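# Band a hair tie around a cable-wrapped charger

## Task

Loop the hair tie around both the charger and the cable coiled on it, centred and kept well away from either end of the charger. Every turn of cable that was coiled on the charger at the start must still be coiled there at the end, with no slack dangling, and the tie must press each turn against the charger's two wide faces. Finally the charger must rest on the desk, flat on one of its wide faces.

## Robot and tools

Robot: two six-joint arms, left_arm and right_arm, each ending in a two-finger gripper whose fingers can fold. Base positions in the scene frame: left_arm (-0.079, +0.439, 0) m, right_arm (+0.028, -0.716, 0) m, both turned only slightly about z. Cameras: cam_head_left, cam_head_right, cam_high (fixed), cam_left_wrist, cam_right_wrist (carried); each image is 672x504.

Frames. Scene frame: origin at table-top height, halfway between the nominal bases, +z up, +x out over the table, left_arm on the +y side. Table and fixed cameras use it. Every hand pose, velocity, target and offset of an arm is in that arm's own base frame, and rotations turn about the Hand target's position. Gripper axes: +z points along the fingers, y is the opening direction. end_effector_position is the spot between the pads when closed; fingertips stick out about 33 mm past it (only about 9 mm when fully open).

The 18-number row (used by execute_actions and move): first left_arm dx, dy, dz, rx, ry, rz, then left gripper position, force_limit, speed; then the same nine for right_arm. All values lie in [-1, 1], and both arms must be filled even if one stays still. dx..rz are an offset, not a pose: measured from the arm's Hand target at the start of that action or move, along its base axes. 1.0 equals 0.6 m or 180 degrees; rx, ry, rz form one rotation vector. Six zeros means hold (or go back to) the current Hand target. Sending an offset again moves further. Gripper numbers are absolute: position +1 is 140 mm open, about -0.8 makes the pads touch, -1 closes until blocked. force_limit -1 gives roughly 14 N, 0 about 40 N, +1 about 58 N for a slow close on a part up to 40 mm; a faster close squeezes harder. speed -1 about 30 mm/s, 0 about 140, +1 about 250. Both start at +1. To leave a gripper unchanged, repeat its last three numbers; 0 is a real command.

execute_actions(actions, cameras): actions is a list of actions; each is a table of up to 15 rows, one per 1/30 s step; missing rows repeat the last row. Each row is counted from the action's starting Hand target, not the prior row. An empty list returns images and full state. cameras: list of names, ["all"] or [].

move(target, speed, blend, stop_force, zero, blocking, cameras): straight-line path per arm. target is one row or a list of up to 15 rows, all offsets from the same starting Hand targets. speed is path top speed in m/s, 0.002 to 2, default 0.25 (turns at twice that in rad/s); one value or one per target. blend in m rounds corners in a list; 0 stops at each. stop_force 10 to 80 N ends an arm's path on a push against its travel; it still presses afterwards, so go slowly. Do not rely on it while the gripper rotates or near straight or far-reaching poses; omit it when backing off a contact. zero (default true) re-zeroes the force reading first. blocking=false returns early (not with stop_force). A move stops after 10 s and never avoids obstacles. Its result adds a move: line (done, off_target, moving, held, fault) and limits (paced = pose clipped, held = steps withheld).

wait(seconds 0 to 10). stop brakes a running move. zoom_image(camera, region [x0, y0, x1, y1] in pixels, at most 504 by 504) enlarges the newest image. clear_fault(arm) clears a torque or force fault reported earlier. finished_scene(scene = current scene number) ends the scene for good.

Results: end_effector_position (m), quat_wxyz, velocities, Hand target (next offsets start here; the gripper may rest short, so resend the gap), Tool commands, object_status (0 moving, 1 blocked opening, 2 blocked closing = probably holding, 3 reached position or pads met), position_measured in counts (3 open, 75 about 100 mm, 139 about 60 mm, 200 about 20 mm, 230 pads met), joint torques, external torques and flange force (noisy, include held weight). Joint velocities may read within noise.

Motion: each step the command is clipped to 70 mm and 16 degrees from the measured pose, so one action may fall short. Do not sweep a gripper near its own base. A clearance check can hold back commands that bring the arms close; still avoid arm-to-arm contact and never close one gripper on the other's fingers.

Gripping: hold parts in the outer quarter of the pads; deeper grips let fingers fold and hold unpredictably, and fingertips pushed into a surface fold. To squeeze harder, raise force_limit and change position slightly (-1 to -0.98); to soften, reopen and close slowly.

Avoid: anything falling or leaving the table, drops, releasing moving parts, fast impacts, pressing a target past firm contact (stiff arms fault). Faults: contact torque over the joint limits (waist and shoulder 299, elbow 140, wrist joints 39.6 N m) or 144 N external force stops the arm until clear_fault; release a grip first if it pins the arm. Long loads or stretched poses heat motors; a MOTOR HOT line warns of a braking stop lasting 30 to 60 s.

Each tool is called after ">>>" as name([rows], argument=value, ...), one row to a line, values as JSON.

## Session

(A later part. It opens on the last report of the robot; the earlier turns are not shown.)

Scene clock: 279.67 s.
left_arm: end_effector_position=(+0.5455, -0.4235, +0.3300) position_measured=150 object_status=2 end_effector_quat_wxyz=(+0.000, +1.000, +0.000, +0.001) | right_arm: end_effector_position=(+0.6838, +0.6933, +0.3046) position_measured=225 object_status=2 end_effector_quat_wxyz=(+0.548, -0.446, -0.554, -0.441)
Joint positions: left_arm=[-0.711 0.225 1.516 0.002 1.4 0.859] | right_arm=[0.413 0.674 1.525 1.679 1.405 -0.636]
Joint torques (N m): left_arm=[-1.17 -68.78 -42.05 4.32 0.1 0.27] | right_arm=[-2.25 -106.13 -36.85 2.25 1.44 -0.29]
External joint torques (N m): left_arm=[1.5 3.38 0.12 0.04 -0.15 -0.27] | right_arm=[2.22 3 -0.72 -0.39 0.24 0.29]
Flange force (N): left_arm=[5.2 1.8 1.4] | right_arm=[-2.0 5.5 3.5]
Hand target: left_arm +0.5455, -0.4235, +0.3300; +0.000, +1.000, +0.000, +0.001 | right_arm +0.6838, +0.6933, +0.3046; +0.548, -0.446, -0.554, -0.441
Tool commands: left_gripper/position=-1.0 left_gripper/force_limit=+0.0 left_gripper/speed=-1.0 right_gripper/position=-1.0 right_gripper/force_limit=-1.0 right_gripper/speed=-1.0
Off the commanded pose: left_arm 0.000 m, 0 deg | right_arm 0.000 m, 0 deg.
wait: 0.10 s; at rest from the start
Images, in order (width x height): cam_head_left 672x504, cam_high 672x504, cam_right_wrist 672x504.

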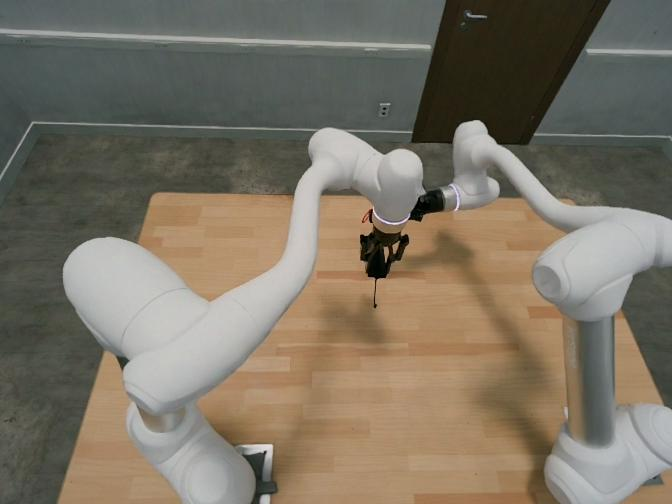

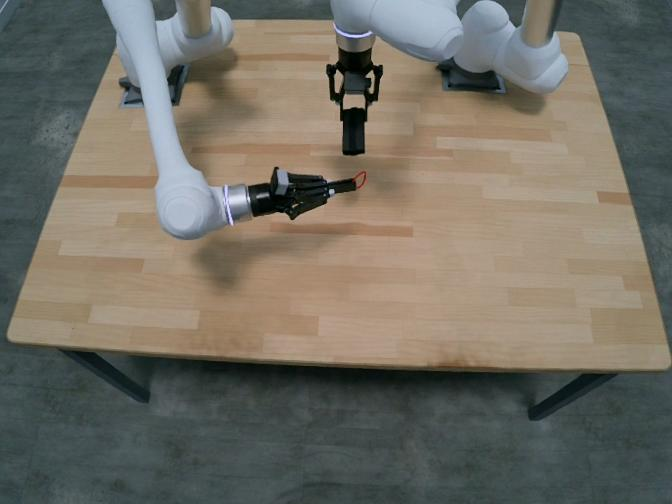

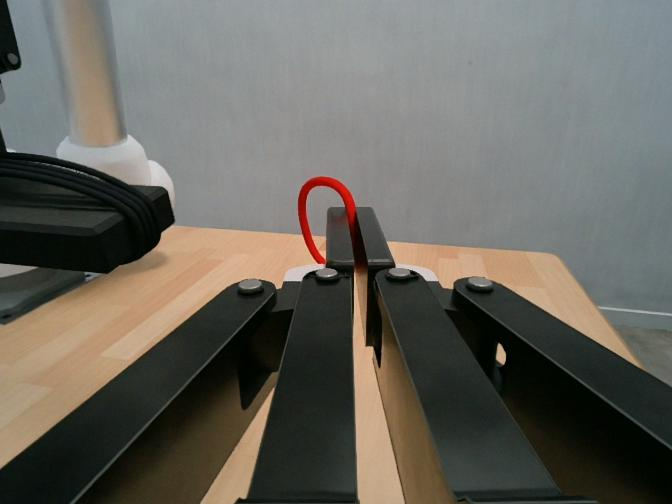

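>>> move(target=[0,0,0,0,0,0,-1,0,-1,-0.083,0.0,0.003,0,0,0,-1,-1,-1], speed=0.08, cameras=["cam_high","cam_right_wrist"])

>>> zoom_image(camera="cam_high", region=[315, 90, 395, 200])

>>> zoom_image(camera="cam_right_wrist", region=[150, 120, 400, 300])

Scene clock: 285.00 s.
left_arm: end_effector_position=(+0.5455, -0.4235, +0.3300) position_measured=150 object_status=2 end_effector_quat_wxyz=(+0.000, +1.000, +0.000, +0.001) | right_arm: end_effector_position=(+0.6340, +0.6933, +0.3064) position_measured=225 object_status=2 end_effector_quat_wxyz=(+0.548, -0.446, -0.554, -0.441)
Joint positions: left_arm=[-0.711 0.225 1.516 0.002 1.4 0.859] | right_arm=[0.438 0.615 1.629 1.703 1.39 -0.684]
Joint torques (N m): left_arm=[-1.13 -68.75 -42.1 4.34 0.11 0.32] | right_arm=[-1.97 -99.94 -35.88 2.12 1.54 -0.34]
External joint torques (N m): left_arm=[0.8 3.88 0.3 -0.04 -0.16 -0.32] | right_arm=[2.03 2.95 -0.58 -0.43 0.24 0.34]
Flange force (N): left_arm=[4.8 2.9 1.8] | right_arm=[-2.1 4.8 3.3]
Hand target: left_arm +0.5455, -0.4235, +0.3300; +0.000, +1.000, +0.000, +0.001 | right_arm +0.6340, +0.6933, +0.3064; +0.548, -0.446, -0.554, -0.441
Off the commanded pose: left_arm 0.000 m, 0 deg | right_arm 0.000 m, 0 deg.
move: done
Images, in order (width x height): cam_high 672x504, cam_right_wrist 672x504.

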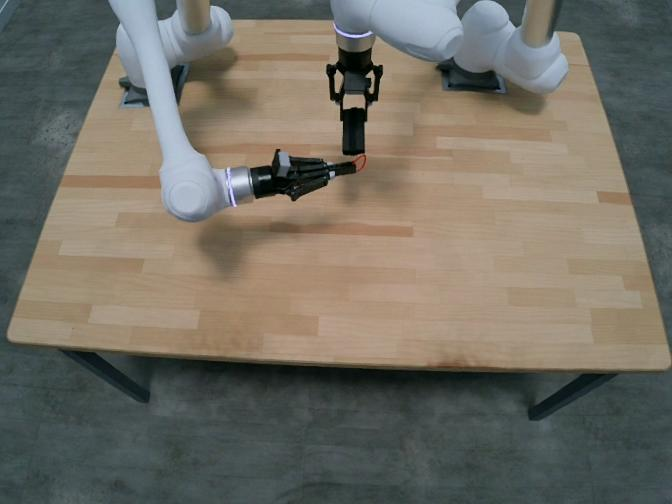

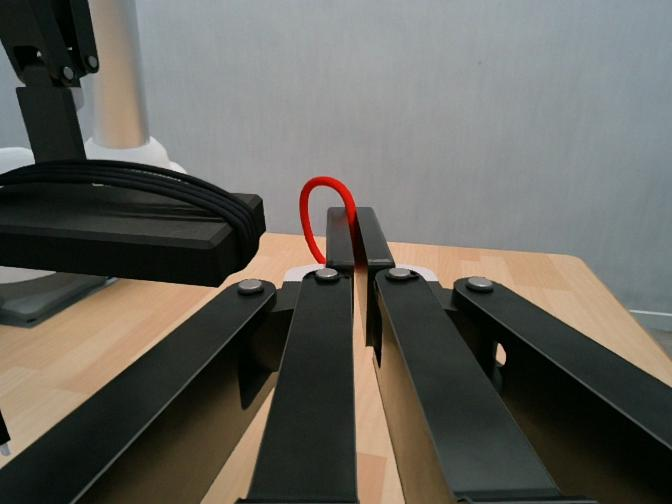

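Scaled by 4.582.

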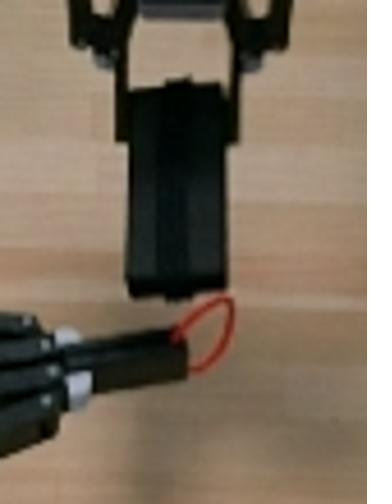

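Scaled by 2.016.

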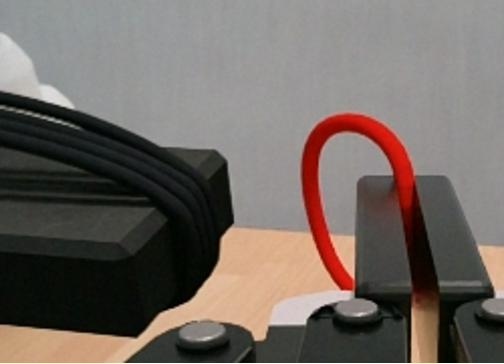

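>>> move(target=[0,0,0,0,0,0,-1,0,-1,-0.022,0.018,0.009,0,0,0,-1,-1,-1], speed=0.08, cameras=["cam_high","cam_right_wrist"])

>>> zoom_image(camera="cam_high", region=[315, 90, 395, 200])

>>> zoom_image(camera="cam_right_wrist", region=[150, 120, 400, 300])

Scene clock: 291.93 s.
left_arm: end_effector_position=(+0.5455, -0.4235, +0.3300) position_measured=150 object_status=2 end_effector_quat_wxyz=(+0.000, +1.000, +0.000, +0.001) | right_arm: end_effector_position=(+0.6208, +0.7041, +0.3118) position_measured=225 object_status=2 end_effector_quat_wxyz=(+0.548, -0.446, -0.554, -0.441)
Joint positions: left_arm=[-0.711 0.225 1.516 0.002 1.4 0.859] | right_arm=[0.458 0.602 1.642 1.715 1.375 -0.685]
Joint torques (N m): left_arm=[-1.51 -68.79 -42.07 4.32 0.1 0.29] | right_arm=[-2.18 -98.86 -35.99 2.11 1.53 -0.31]
External joint torques (N m): left_arm=[1.8 3.31 0.13 0.03 -0.15 -0.29] | right_arm=[1.94 2.68 -0.79 -0.44 0.25 0.31]
Flange force (N): left_arm=[5.3 1.4 1.4] | right_arm=[-1.8 4.9 3.3]
Hand target: left_arm +0.5455, -0.4235, +0.3300; +0.000, +1.000, +0.000, +0.001 | right_arm +0.6208, +0.7041, +0.3118; +0.548, -0.446, -0.554, -0.441
Off the commanded pose: left_arm 0.000 m, 0 deg | right_arm 0.000 m, 0 deg.
move: done
Images, in order (width x height): cam_high 672x504, cam_right_wrist 672x504.

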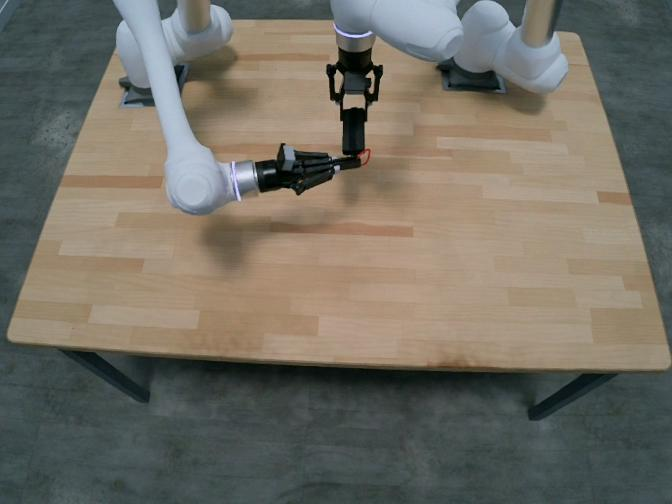

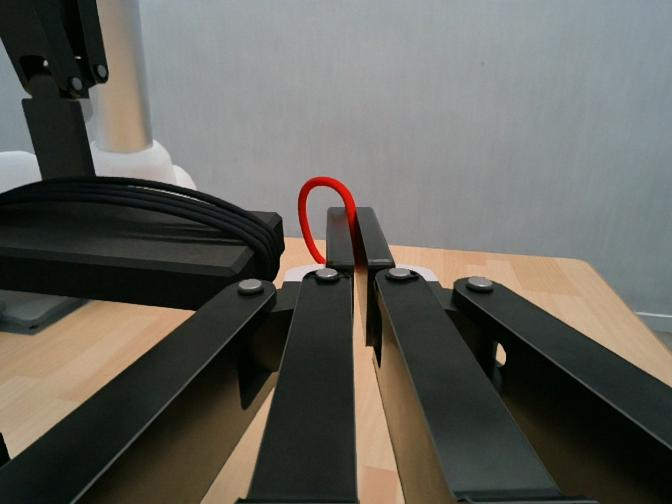

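Scaled by 4.582.

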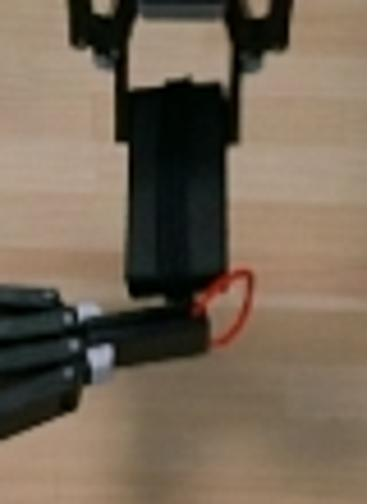

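Scaled by 2.016.

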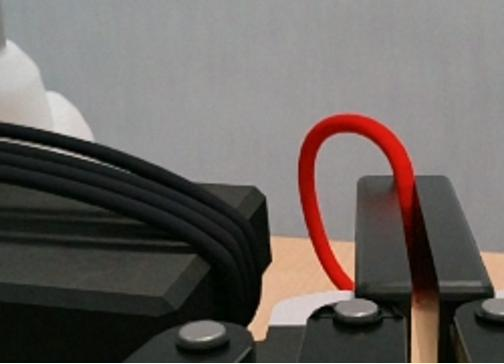

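>>> move(target=[0,0,0,0,0,0,-1,0,-1,-0.03,-0.004,0.0,0,0,0,-1,-1,-1], speed=0.05, cameras=["cam_high","cam_right_wrist"])

>>> zoom_image(camera="cam_high", region=[315, 90, 395, 200])

>>> zoom_image(camera="cam_right_wrist", region=[150, 120, 400, 300])

Scene clock: 306.77 s.
left_arm: end_effector_position=(+0.5455, -0.4235, +0.3300) position_measured=150 object_status=2 end_effector_quat_wxyz=(+0.000, +1.000, +0.000, +0.001) | right_arm: end_effector_position=(+0.6028, +0.7017, +0.3118) position_measured=225 object_status=2 end_effector_quat_wxyz=(+0.548, -0.446, -0.554, -0.441)
Joint positions: left_arm=[-0.711 0.225 1.516 0.002 1.4 0.859] | right_arm=[0.465 0.58 1.68 1.723 1.372 -0.703]
Joint torques (N m): left_arm=[-1.57 -68.85 -42.09 4.32 0.1 0.27] | right_arm=[-2.14 -96.85 -35.83 2.02 1.55 -0.34]
External joint torques (N m): left_arm=[1.44 3.81 0.25 0 -0.15 -0.27] | right_arm=[2.38 2.32 -0.65 -0.44 0.28 0.34]
Flange force (N): left_arm=[5.5 2.1 1.7] | right_arm=[-1.5 4.0 3.7]
Hand target: left_arm +0.5455, -0.4235, +0.3300; +0.000, +1.000, +0.000, +0.001 | right_arm +0.6028, +0.7017, +0.3118; +0.548, -0.446, -0.554, -0.441
Off the commanded pose: left_arm 0.000 m, 0 deg | right_arm 0.000 m, 0 deg.
move: done
Images, in order (width x height): cam_high 672x504, cam_right_wrist 672x504.

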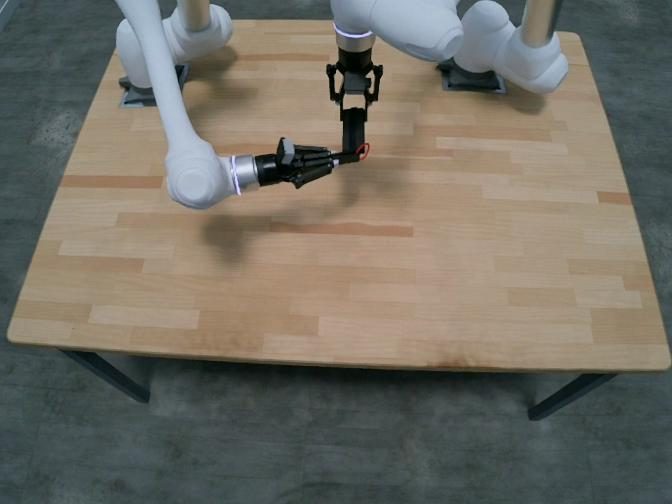

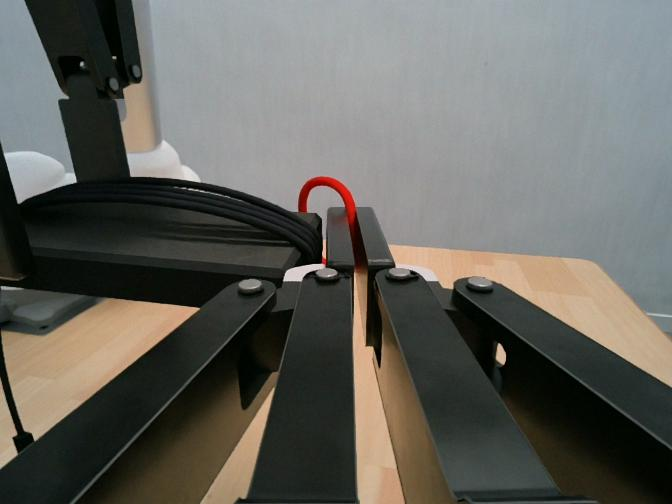

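Scaled by 4.582.

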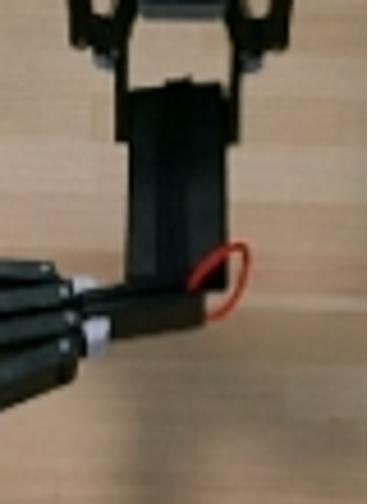

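Scaled by 2.016.

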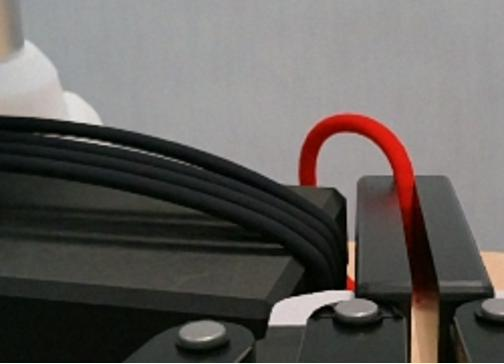

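>>> move([
  [0,0,0,0,0,0,-1,0,-1,-0.004,-0.001,0.0,0,0,0,-1,-1,-1],
  [0,0,0,0,0,0,-1,0,-1,-0.005,-0.038,0.0,0,0,0,-1,-1,-1],
], speed=0.04, cameras=["cam_high","cam_right_wrist","cam_left_wrist"])

>>> zoom_image(camera="cam_high", region=[315, 90, 395, 200])

>>> zoom_image(camera="cam_right_wrist", region=[150, 120, 400, 300])

Scene clock: 317.77 s.
left_arm: end_effector_position=(+0.5455, -0.4235, +0.3300) position_measured=150 object_status=2 end_effector_quat_wxyz=(+0.000, +1.000, +0.000, +0.001) | right_arm: end_effector_position=(+0.5998, +0.6789, +0.3118) position_measured=225 object_status=2 end_effector_quat_wxyz=(+0.548, -0.446, -0.554, -0.441)
Joint positions: left_arm=[-0.711 0.225 1.516 0.002 1.4 0.859] | right_arm=[0.44 0.563 1.71 1.709 1.393 -0.713]
Joint torques (N m): left_arm=[3.23 -68.24 -41.65 6.21 0.06 -0.21] | right_arm=[-1.69 -96.12 -33.67 1.1 3.02 -0.24]
External joint torques (N m): left_arm=[-3.22 3.32 -0.14 -1.88 -0.11 0.21] | right_arm=[1.73 4.06 -2.27 0.53 -1.17 0.24]
Flange force (N): left_arm=[1.5 6.7 0.9] | right_arm=[-2.6 9.1 6.6]
Hand target: left_arm +0.5455, -0.4235, +0.3300; +0.000, +1.000, +0.000, +0.001 | right_arm +0.5998, +0.6789, +0.3118; +0.548, -0.446, -0.554, -0.441
Off the commanded pose: left_arm 0.000 m, 0 deg | right_arm 0.000 m, 0 deg.
move: done
Images, in order (width x height): cam_high 672x504, cam_left_wrist 672x504, cam_right_wrist 672x504.

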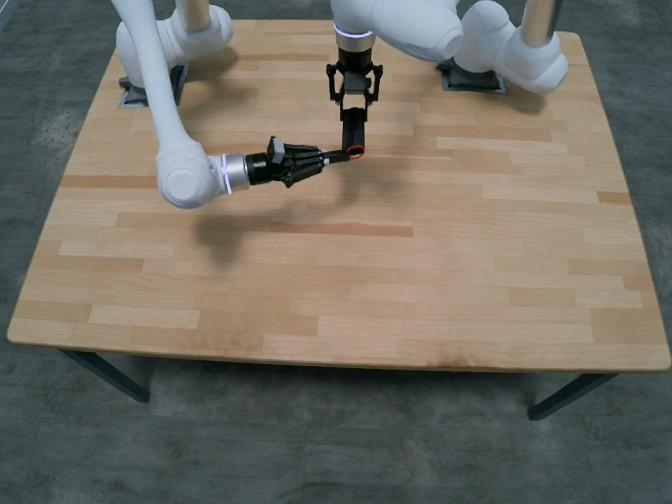

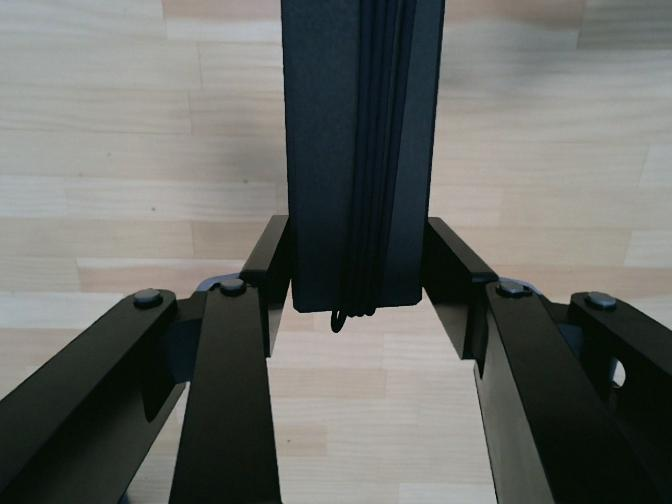

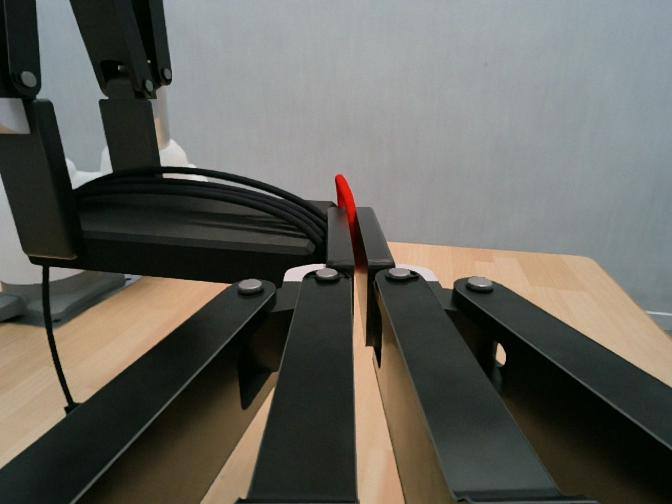

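Scaled by 4.582.

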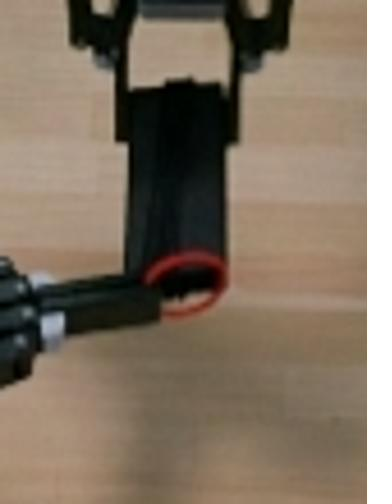

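Scaled by 2.016.

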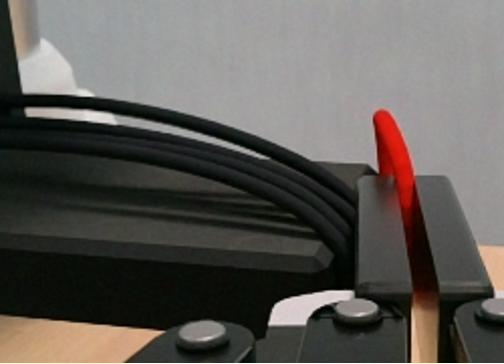

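>>> move(target=[0,0,0,0,0,0,-1,0,-1,0.008,0.0,0.0,0,0,0,-1,-1,-1], speed=0.04, cameras=["cam_high","cam_right_wrist","cam_left_wrist","cam_head_right"])

>>> zoom_image(camera="cam_high", region=[325, 120, 385, 180])

>>> zoom_image(camera="cam_right_wrist", region=[150, 120, 400, 300])

Scene clock: 326.70 s.
left_arm: end_effector_position=(+0.5455, -0.4235, +0.3300) position_measured=150 object_status=2 end_effector_quat_wxyz=(+0.000, +1.000, +0.000, +0.001) | right_arm: end_effector_position=(+0.6045, +0.6789, +0.3118) position_measured=225 object_status=2 end_effector_quat_wxyz=(+0.548, -0.446, -0.554, -0.441)
Joint positions: left_arm=[-0.711 0.225 1.516 0.002 1.4 0.859] | right_arm=[0.437 0.569 1.701 1.707 1.394 -0.709]
Joint torques (N m): left_arm=[-1.36 -68.8 -42.08 4.31 0.06 0.34] | right_arm=[-2.04 -95.29 -35.44 2.1 1.55 -0.28]
External joint torques (N m): left_arm=[1.19 3.77 0.25 0 -0.11 -0.34] | right_arm=[2.08 2.63 -0.47 -0.46 0.28 0.28]
Flange force (N): left_arm=[5.1 2.4 1.6] | right_arm=[-2.0 4.0 3.2]
Hand target: left_arm +0.5455, -0.4235, +0.3300; +0.000, +1.000, +0.000, +0.001 | right_arm +0.6046, +0.6789, +0.3118; +0.548, -0.446, -0.554, -0.441
Off the commanded pose: left_arm 0.000 m, 0 deg | right_arm 0.000 m, 0 deg.
move: done
Images, in order (width x height): cam_head_right 672x504, cam_high 672x504, cam_left_wrist 672x504, cam_right_wrist 672x504.

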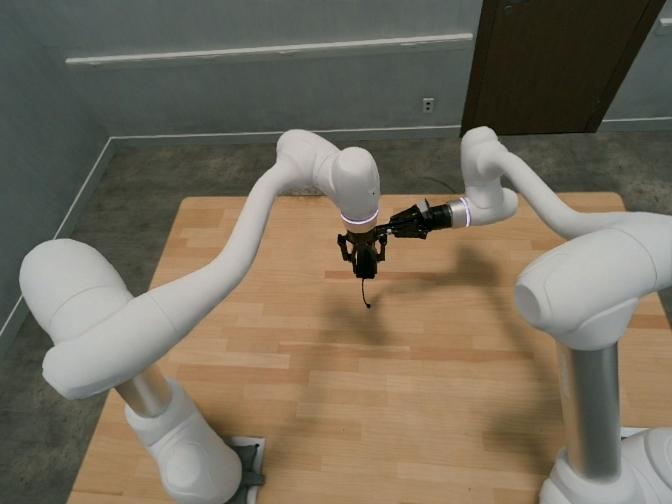

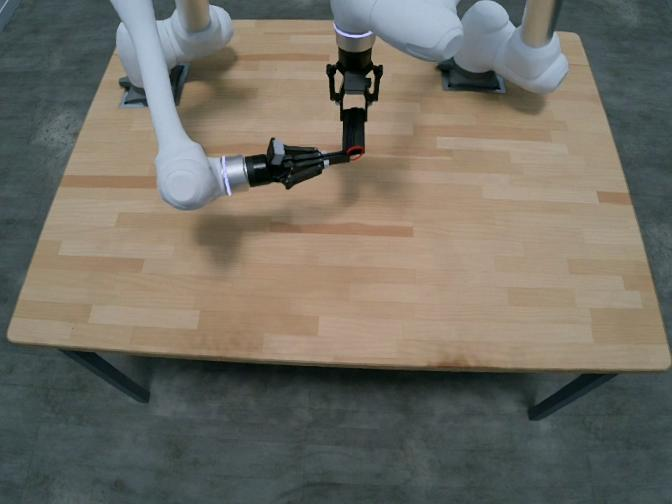

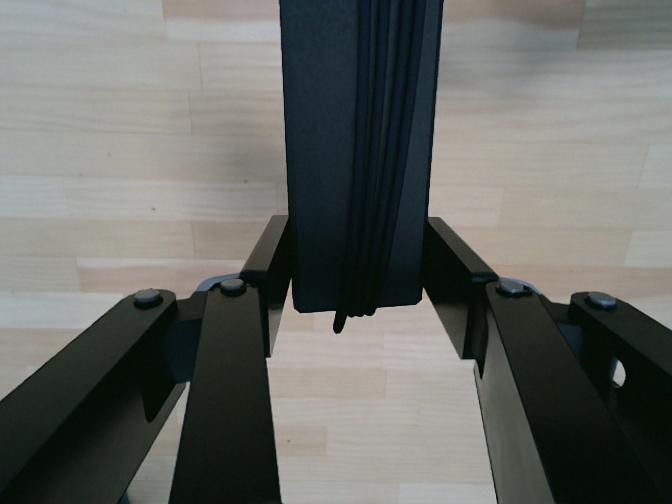

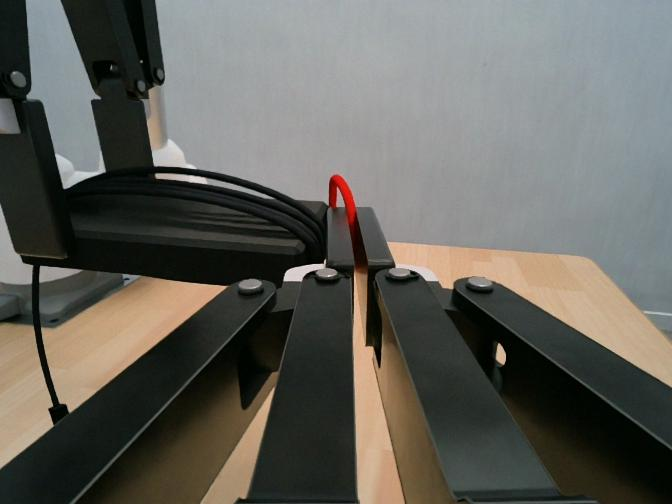

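Scaled by 8.400.

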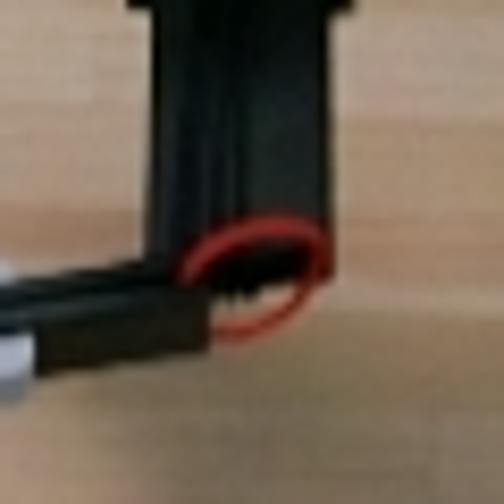

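Scaled by 2.016.

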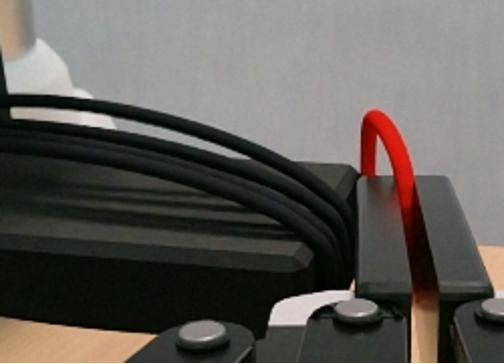

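>>> move([
  [0,0,0,0,0,0,-1,0,-1,0.1,-0.02,0,0,0,0,-1,-1,-1],
  [0,0,0,0,0,0,-1,0,-1,0.12,-0.04,0,0,0,0.2,-1,-1,-1],
], speed=0.12)

>>> move([
  [0,0,-0.45,0,0,0,-1,0,-1,0,0,0,0,0,0,-1,-1,-1],
  [0,0,-0.475,0,0,0,-1,0,-1,0,0,0,0,0,0,-1,-1,-1],
], speed=[0.15,0.02], cameras=["all"])

Scene clock: 357.20 s.
left_arm: end_effector_position=(+0.5455, -0.4235, +0.3300) position_measured=150 object_status=2 end_effector_quat_wxyz=(+0.000, +1.000, +0.000, +0.001) | right_arm: end_effector_position=(+0.6766, +0.6549, +0.3118) position_measured=225 object_status=2 end_effector_quat_wxyz=(+0.657, -0.253, -0.664, -0.250)
Joint positions: left_arm=[-0.711 0.225 1.516 0.002 1.4 0.859] | right_arm=[0.405 0.939 1.004 1.391 1.973 -0.411]
Joint torques (N m): left_arm=[-1.56 -69.01 -42.07 4.33 0.08 0.34] | right_arm=[-1.95 -128.78 -39.5 3.56 0.84 -0.31]
External joint torques (N m): left_arm=[1.57 3.79 0.18 0.01 -0.13 -0.34] | right_arm=[1.72 4.49 -0.34 -0.46 0.28 0.31]
Flange force (N): left_arm=[5.6 2.1 1.5] | right_arm=[-2.7 9.3 -2.6]
Hand target: left_arm +0.5455, -0.4235, +0.3300; +0.000, +1.000, +0.000, +0.001 | right_arm +0.6766, +0.6549, +0.3118; +0.657, -0.253, -0.664, -0.250
Off the commanded pose: left_arm 0.000 m, 0 deg | right_arm 0.000 m, 0 deg.
move: done

Scene clock: 360.17 s.
left_arm: end_effector_position=(+0.5455, -0.4235, +0.0450) position_measured=150 object_status=2 end_effector_quat_wxyz=(+0.000, +1.000, +0.000, +0.001) | right_arm: end_effector_position=(+0.6766, +0.6549, +0.3118) position_measured=225 object_status=2 end_effector_quat_wxyz=(+0.657, -0.253, -0.664, -0.250)
Joint positions: left_arm=[-0.711 0.412 1.82 0.003 0.908 0.858] | right_arm=[0.405 0.939 1.004 1.391 1.973 -0.411]
Joint torques (N m): left_arm=[-0.9 -77.23 -32.76 3.52 0.17 0.24] | right_arm=[-1.93 -128.84 -39.34 3.56 0.85 -0.31]
External joint torques (N m): left_arm=[0.53 1.89 -0.79 -0.06 -0.22 -0.24] | right_arm=[1.69 4.41 -0.58 -0.44 0.27 0.31]
Flange force (N): left_arm=[3.4 2.1 1.8] | right_arm=[-2.5 9.9 -2.8]
Hand target: left_arm +0.5455, -0.4235, +0.0450; +0.000, +1.000, +0.000, +0.001 | right_arm +0.6766, +0.6549, +0.3118; +0.657, -0.253, -0.664, -0.250
Off the commanded pose: left_arm 0.000 m, 0 deg | right_arm 0.000 m, 0 deg.
move: done

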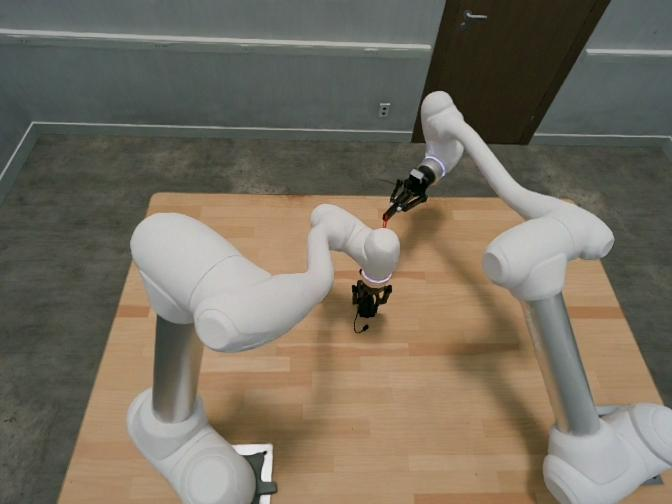

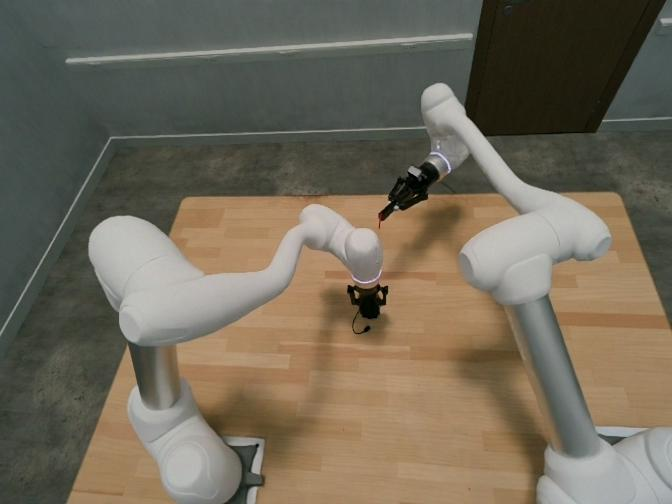

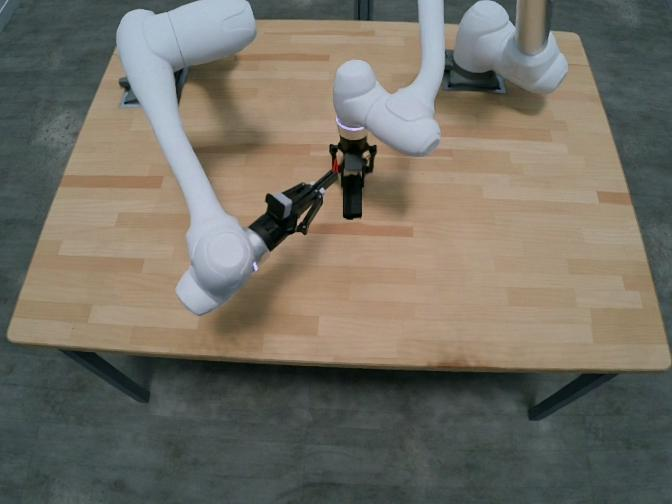

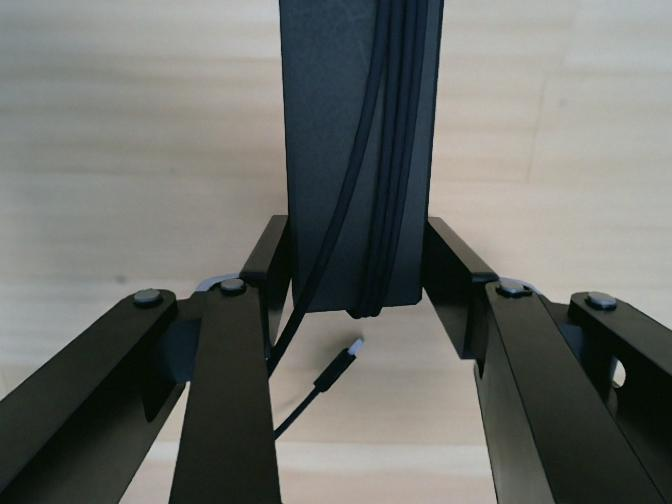

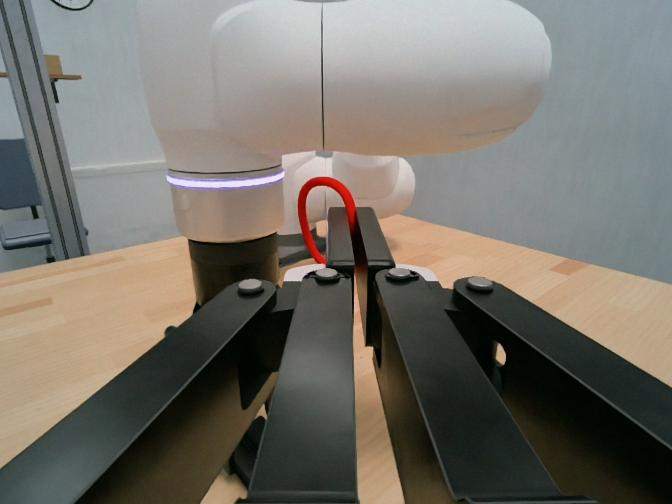

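>>> move([
  [0,0,-0.004,0,0,0,-1,0,-1,0,0,0,0,0,0,-1,-1,-1],
  [0,0,-0.004,0,0,0,0.2,0,-1,0,0,0,0,0,0,-1,-1,-1],
  [0,0,0.2,0,0,0,0.2,0,-1,0,0,0,0,0,0,-1,-1,-1],
], speed=[0.02,0.05,0.1], cameras=["cam_left_wrist"])

Scene clock: 369.27 s.
left_arm: end_effector_position=(+0.5455, -0.4235, +0.1649) position_measured=104 object_status=3 end_effector_quat_wxyz=(+0.000, +1.000, +0.000, +0.001) | right_arm: end_effector_position=(+0.6766, +0.6549, +0.3118) position_measured=225 object_status=2 end_effector_quat_wxyz=(+0.657, -0.253, -0.664, -0.250)
Joint positions: left_arm=[-0.711 0.307 1.72 0.002 1.114 0.859] | right_arm=[0.405 0.939 1.004 1.391 1.973 -0.411]
Joint torques (N m): left_arm=[-1.39 -71.36 -36.87 3.86 0.13 0.28] | right_arm=[-2.05 -128.81 -39.27 3.55 0.89 -0.3]
External joint torques (N m): left_arm=[1.53 1.61 -1.26 0.08 -0.18 -0.28] | right_arm=[1.83 4 -0.8 -0.44 0.24 0.3]
Flange force (N): left_arm=[5.0 1.6 0.2] | right_arm=[-2.1 10.0 -2.7]
Hand target: left_arm +0.5455, -0.4235, +0.1650; +0.000, +1.000, +0.000, +0.001 | right_arm +0.6766, +0.6549, +0.3118; +0.657, -0.253, -0.664, -0.250
Off the commanded pose: left_arm 0.000 m, 0 deg | right_arm 0.000 m, 0 deg.
move: done
Images, in order (width x height): cam_left_wrist 672x504.

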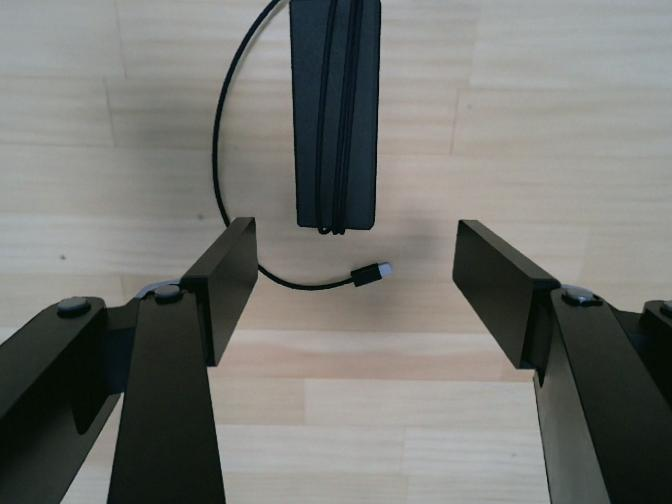

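>>> move(target=[0.05,0,0.14,0,0,0,0.2,0,-1,0,0,0,0,0,0,-1,-1,-1], cameras=["cam_left_wrist"])

>>> zoom_image(camera="cam_left_wrist", region=[180, 0, 500, 300])

Scene clock: 373.00 s.
left_arm: end_effector_position=(+0.5755, -0.4235, +0.2491) position_measured=104 object_status=3 end_effector_quat_wxyz=(+0.000, +1.000, +0.000, +0.001) | right_arm: end_effector_position=(+0.6766, +0.6549, +0.3118) position_measured=225 object_status=2 end_effector_quat_wxyz=(+0.657, -0.253, -0.664, -0.250)
Joint positions: left_arm=[-0.684 0.293 1.577 0.002 1.27 0.886] | right_arm=[0.405 0.939 1.004 1.391 1.973 -0.411]
Joint torques (N m): left_arm=[-1.24 -70.06 -39.9 4.16 0.27 0.3] | right_arm=[-1.95 -128.9 -39.42 3.61 0.86 -0.29]
External joint torques (N m): left_arm=[1.33 -0.8 -0.67 0.04 -0.32 -0.3] | right_arm=[2.13 3.9 -0.71 -0.51 0.26 0.28]
Flange force (N): left_arm=[0.9 -1.1 -0.7] | right_arm=[-2.2 9.6 -2.3]
Hand target: left_arm +0.5755, -0.4235, +0.2490; +0.000, +1.000, +0.000, +0.001 | right_arm +0.6766, +0.6549, +0.3118; +0.657, -0.253, -0.664, -0.250
Off the commanded pose: left_arm 0.000 m, 0 deg | right_arm 0.000 m, 0 deg.
move: done
Images, in order (width x height): cam_left_wrist 672x504.

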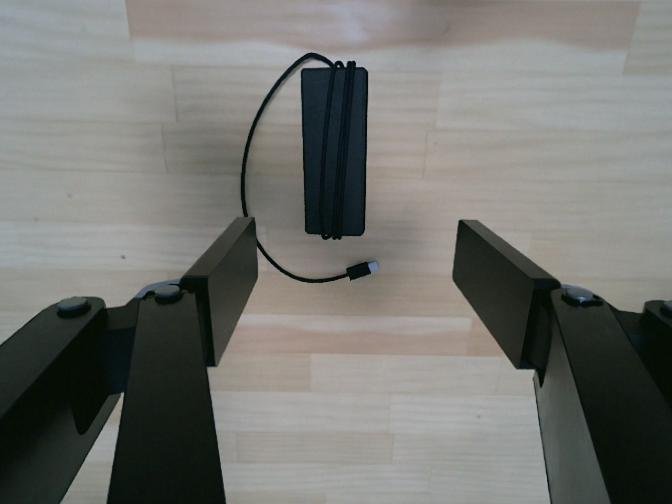

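Scaled by 1.575.

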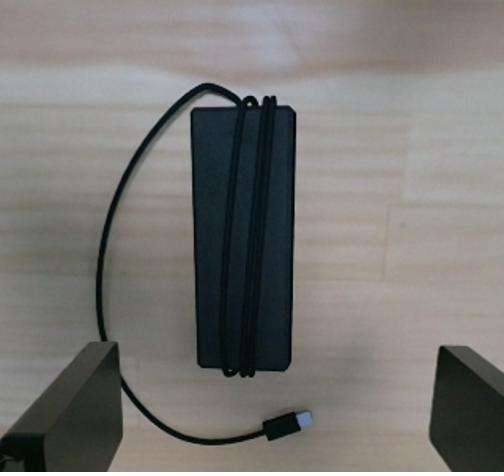

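>>> move([
  [-0.053,0.153,-0.2,0,0,0,-0.514,-1,0,0,0,0,0,0,0,-1,-1,-1],
  [-0.053,0.153,-0.3,0,0,0,-0.514,-1,0,0,0,0,0,0,0,-1,-1,-1],
], speed=0.12, cameras=["cam_left_wrist"])

Scene clock: 398.63 s.
left_arm: end_effector_position=(+0.5437, -0.3317, +0.0690) position_measured=194 object_status=3 end_effector_quat_wxyz=(+0.000, +1.000, +0.000, +0.001) | right_arm: end_effector_position=(+0.6766, +0.6549, +0.3118) position_measured=225 object_status=2 end_effector_quat_wxyz=(+0.657, -0.253, -0.664, -0.250)
Joint positions: left_arm=[-0.603 0.315 1.911 0.002 0.914 0.966] | right_arm=[0.405 0.939 1.004 1.391 1.973 -0.411]
Joint torques (N m): left_arm=[-1.22 -67.96 -32.44 3.38 0.11 0.32] | right_arm=[-1.79 -128.97 -39.27 3.58 0.86 -0.3]
External joint torques (N m): left_arm=[0.97 1.99 -1.3 0.1 -0.17 -0.32] | right_arm=[1.56 3.7 -0.91 -0.45 0.27 0.3]
Flange force (N): left_arm=[5.0 1.8 1.4] | right_arm=[-1.9 9.7 -2.9]
Hand target: left_arm +0.5437, -0.3317, +0.0690; +0.000, +1.000, +0.000, +0.001 | right_arm +0.6766, +0.6549, +0.3118; +0.657, -0.253, -0.664, -0.250
Off the commanded pose: left_arm 0.000 m, 0 deg | right_arm 0.000 m, 0 deg.
move: done
Images, in order (width x height): cam_left_wrist 672x504.

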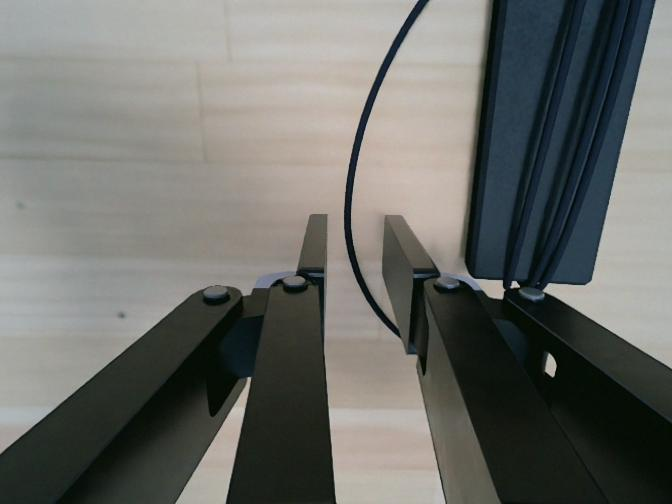

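>>> move([
  [0,0.0015,-0.054,0,0,0,-0.514,-1,0,0,0,0,0,0,0,-1,-1,-1],
  [0,0.0015,-0.054,0,0,0,-1,-1,-1,0,0,0,0,0,0,-1,-1,-1],
], speed=0.06)

>>> move(target=[0,-0.0,0.1,0,0,0,-1,-1,-1,0,0,0,0,0,0,-1,-1,-1], speed=0.06, cameras=["cam_left_wrist"])

Scene clock: 404.13 s.
left_arm: end_effector_position=(+0.5437, -0.3308, +0.0366) position_measured=226 object_status=0 end_effector_quat_wxyz=(+0.000, +1.000, +0.000, +0.001) | right_arm: end_effector_position=(+0.6766, +0.6549, +0.3118) position_measured=225 object_status=2 end_effector_quat_wxyz=(+0.657, -0.253, -0.664, -0.250)
Joint positions: left_arm=[-0.602 0.35 1.935 0.003 0.856 0.967] | right_arm=[0.405 0.939 1.004 1.391 1.973 -0.411]
Joint torques (N m): left_arm=[-1.51 -69.43 -30.97 3.21 0.17 0.37] | right_arm=[-2.13 -128.96 -39.39 3.55 0.85 -0.3]
External joint torques (N m): left_arm=[1.66 1.22 -1.21 0.11 -0.23 -0.37] | right_arm=[2.2 4.83 -0.41 -0.47 0.27 0.3]
Flange force (N): left_arm=[4.4 0.3 1.0] | right_arm=[-2.9 10.2 -2.4]
Hand target: left_arm +0.5437, -0.3308, +0.0366; +0.000, +1.000, +0.000, +0.001 | right_arm +0.6766, +0.6549, +0.3118; +0.657, -0.253, -0.664, -0.250
Off the commanded pose: left_arm 0.000 m, 0 deg | right_arm 0.000 m, 0 deg.
move: done

Scene clock: 405.43 s.
left_arm: end_effector_position=(+0.5437, -0.3308, +0.0965) position_measured=226 object_status=2 end_effector_quat_wxyz=(+0.000, +1.000, +0.000, +0.001) | right_arm: end_effector_position=(+0.6766, +0.6549, +0.3118) position_measured=225 object_status=2 end_effector_quat_wxyz=(+0.657, -0.253, -0.664, -0.250)
Joint positions: left_arm=[-0.602 0.287 1.89 0.002 0.964 0.968] | right_arm=[0.405 0.939 1.004 1.391 1.973 -0.411]
Joint torques (N m): left_arm=[-1.28 -66.26 -33.42 3.48 0.29 0.31] | right_arm=[-1.96 -128.77 -39.32 3.56 0.86 -0.31]
External joint torques (N m): left_arm=[1 1.97 -1.48 0.12 -0.34 -0.31] | right_arm=[1.66 3.48 -0.97 -0.42 0.27 0.31]
Flange force (N): left_arm=[5.3 1.9 1.3] | right_arm=[-1.7 9.7 -2.7]
Hand target: left_arm +0.5437, -0.3308, +0.0966; +0.000, +1.000, +0.000, +0.001 | right_arm +0.6766, +0.6549, +0.3118; +0.657, -0.253, -0.664, -0.250
Off the commanded pose: left_arm 0.000 m, 0 deg | right_arm 0.000 m, 0 deg.
move: done
Images, in order (width x height): cam_left_wrist 672x504.

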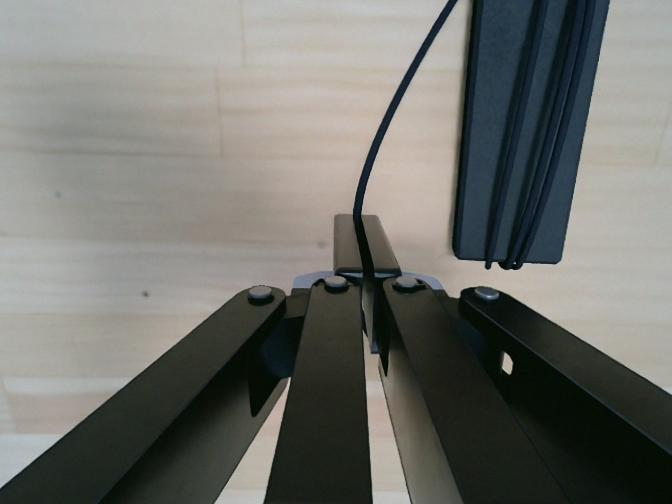

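>>> move([
  [-0.023,-0.117,0.02,0,0,0,-1,-1,-1,0,0,0,0,0,0,-1,-1,-1],
  [-0.0895,-0.117,-0.036,0,0,0,-1,-1,-1,0,0,0,0,0,0,-1,-1,-1],
], speed=0.05, cameras=["cam_left_wrist","cam_high"])

Scene clock: 420.90 s.
left_arm: end_effector_position=(+0.4901, -0.4010, +0.0750) position_measured=226 object_status=2 end_effector_quat_wxyz=(+0.000, +1.000, +0.000, +0.001) | right_arm: end_effector_position=(+0.6766, +0.6549, +0.3118) position_measured=225 object_status=2 end_effector_quat_wxyz=(+0.657, -0.253, -0.664, -0.250)
Joint positions: left_arm=[-0.741 0.304 1.913 0.003 0.923 0.828] | right_arm=[0.405 0.939 1.004 1.391 1.973 -0.411]
Joint torques (N m): left_arm=[-1.38 -66.62 -32.18 3.15 0.38 0.28] | right_arm=[-2.12 -128.75 -39.27 3.54 0.85 -0.31]
External joint torques (N m): left_arm=[1.34 1.37 -1.75 0.36 -0.43 -0.28] | right_arm=[1.8 4.2 -0.7 -0.42 0.28 0.3]
Flange force (N): left_arm=[5.0 2.0 0.8] | right_arm=[-2.3 10.0 -2.8]
Hand target: left_arm +0.4900, -0.4010, +0.0750; +0.000, +1.000, +0.000, +0.001 | right_arm +0.6766, +0.6549, +0.3118; +0.657, -0.253, -0.664, -0.250
Off the commanded pose: left_arm 0.000 m, 0 deg | right_arm 0.000 m, 0 deg.
move: done
Images, in order (width x height): cam_high 672x504, cam_left_wrist 672x504.

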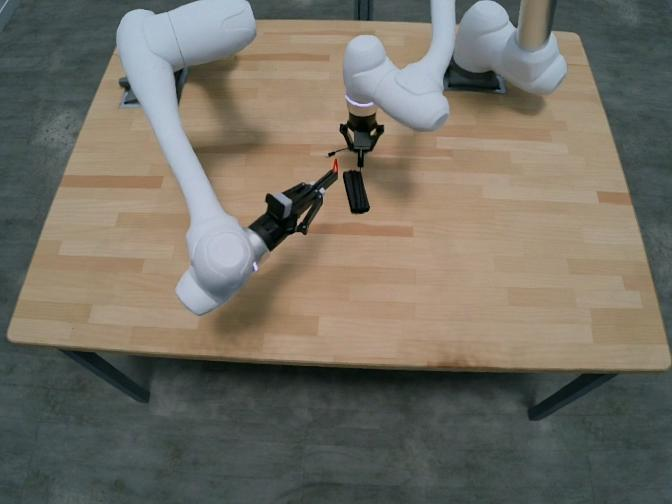

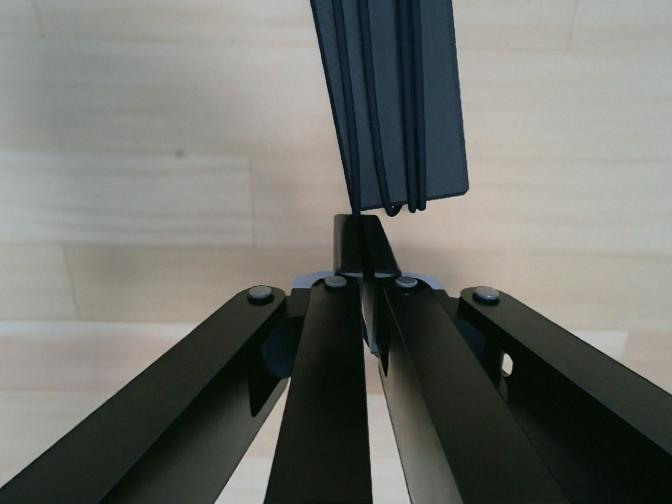

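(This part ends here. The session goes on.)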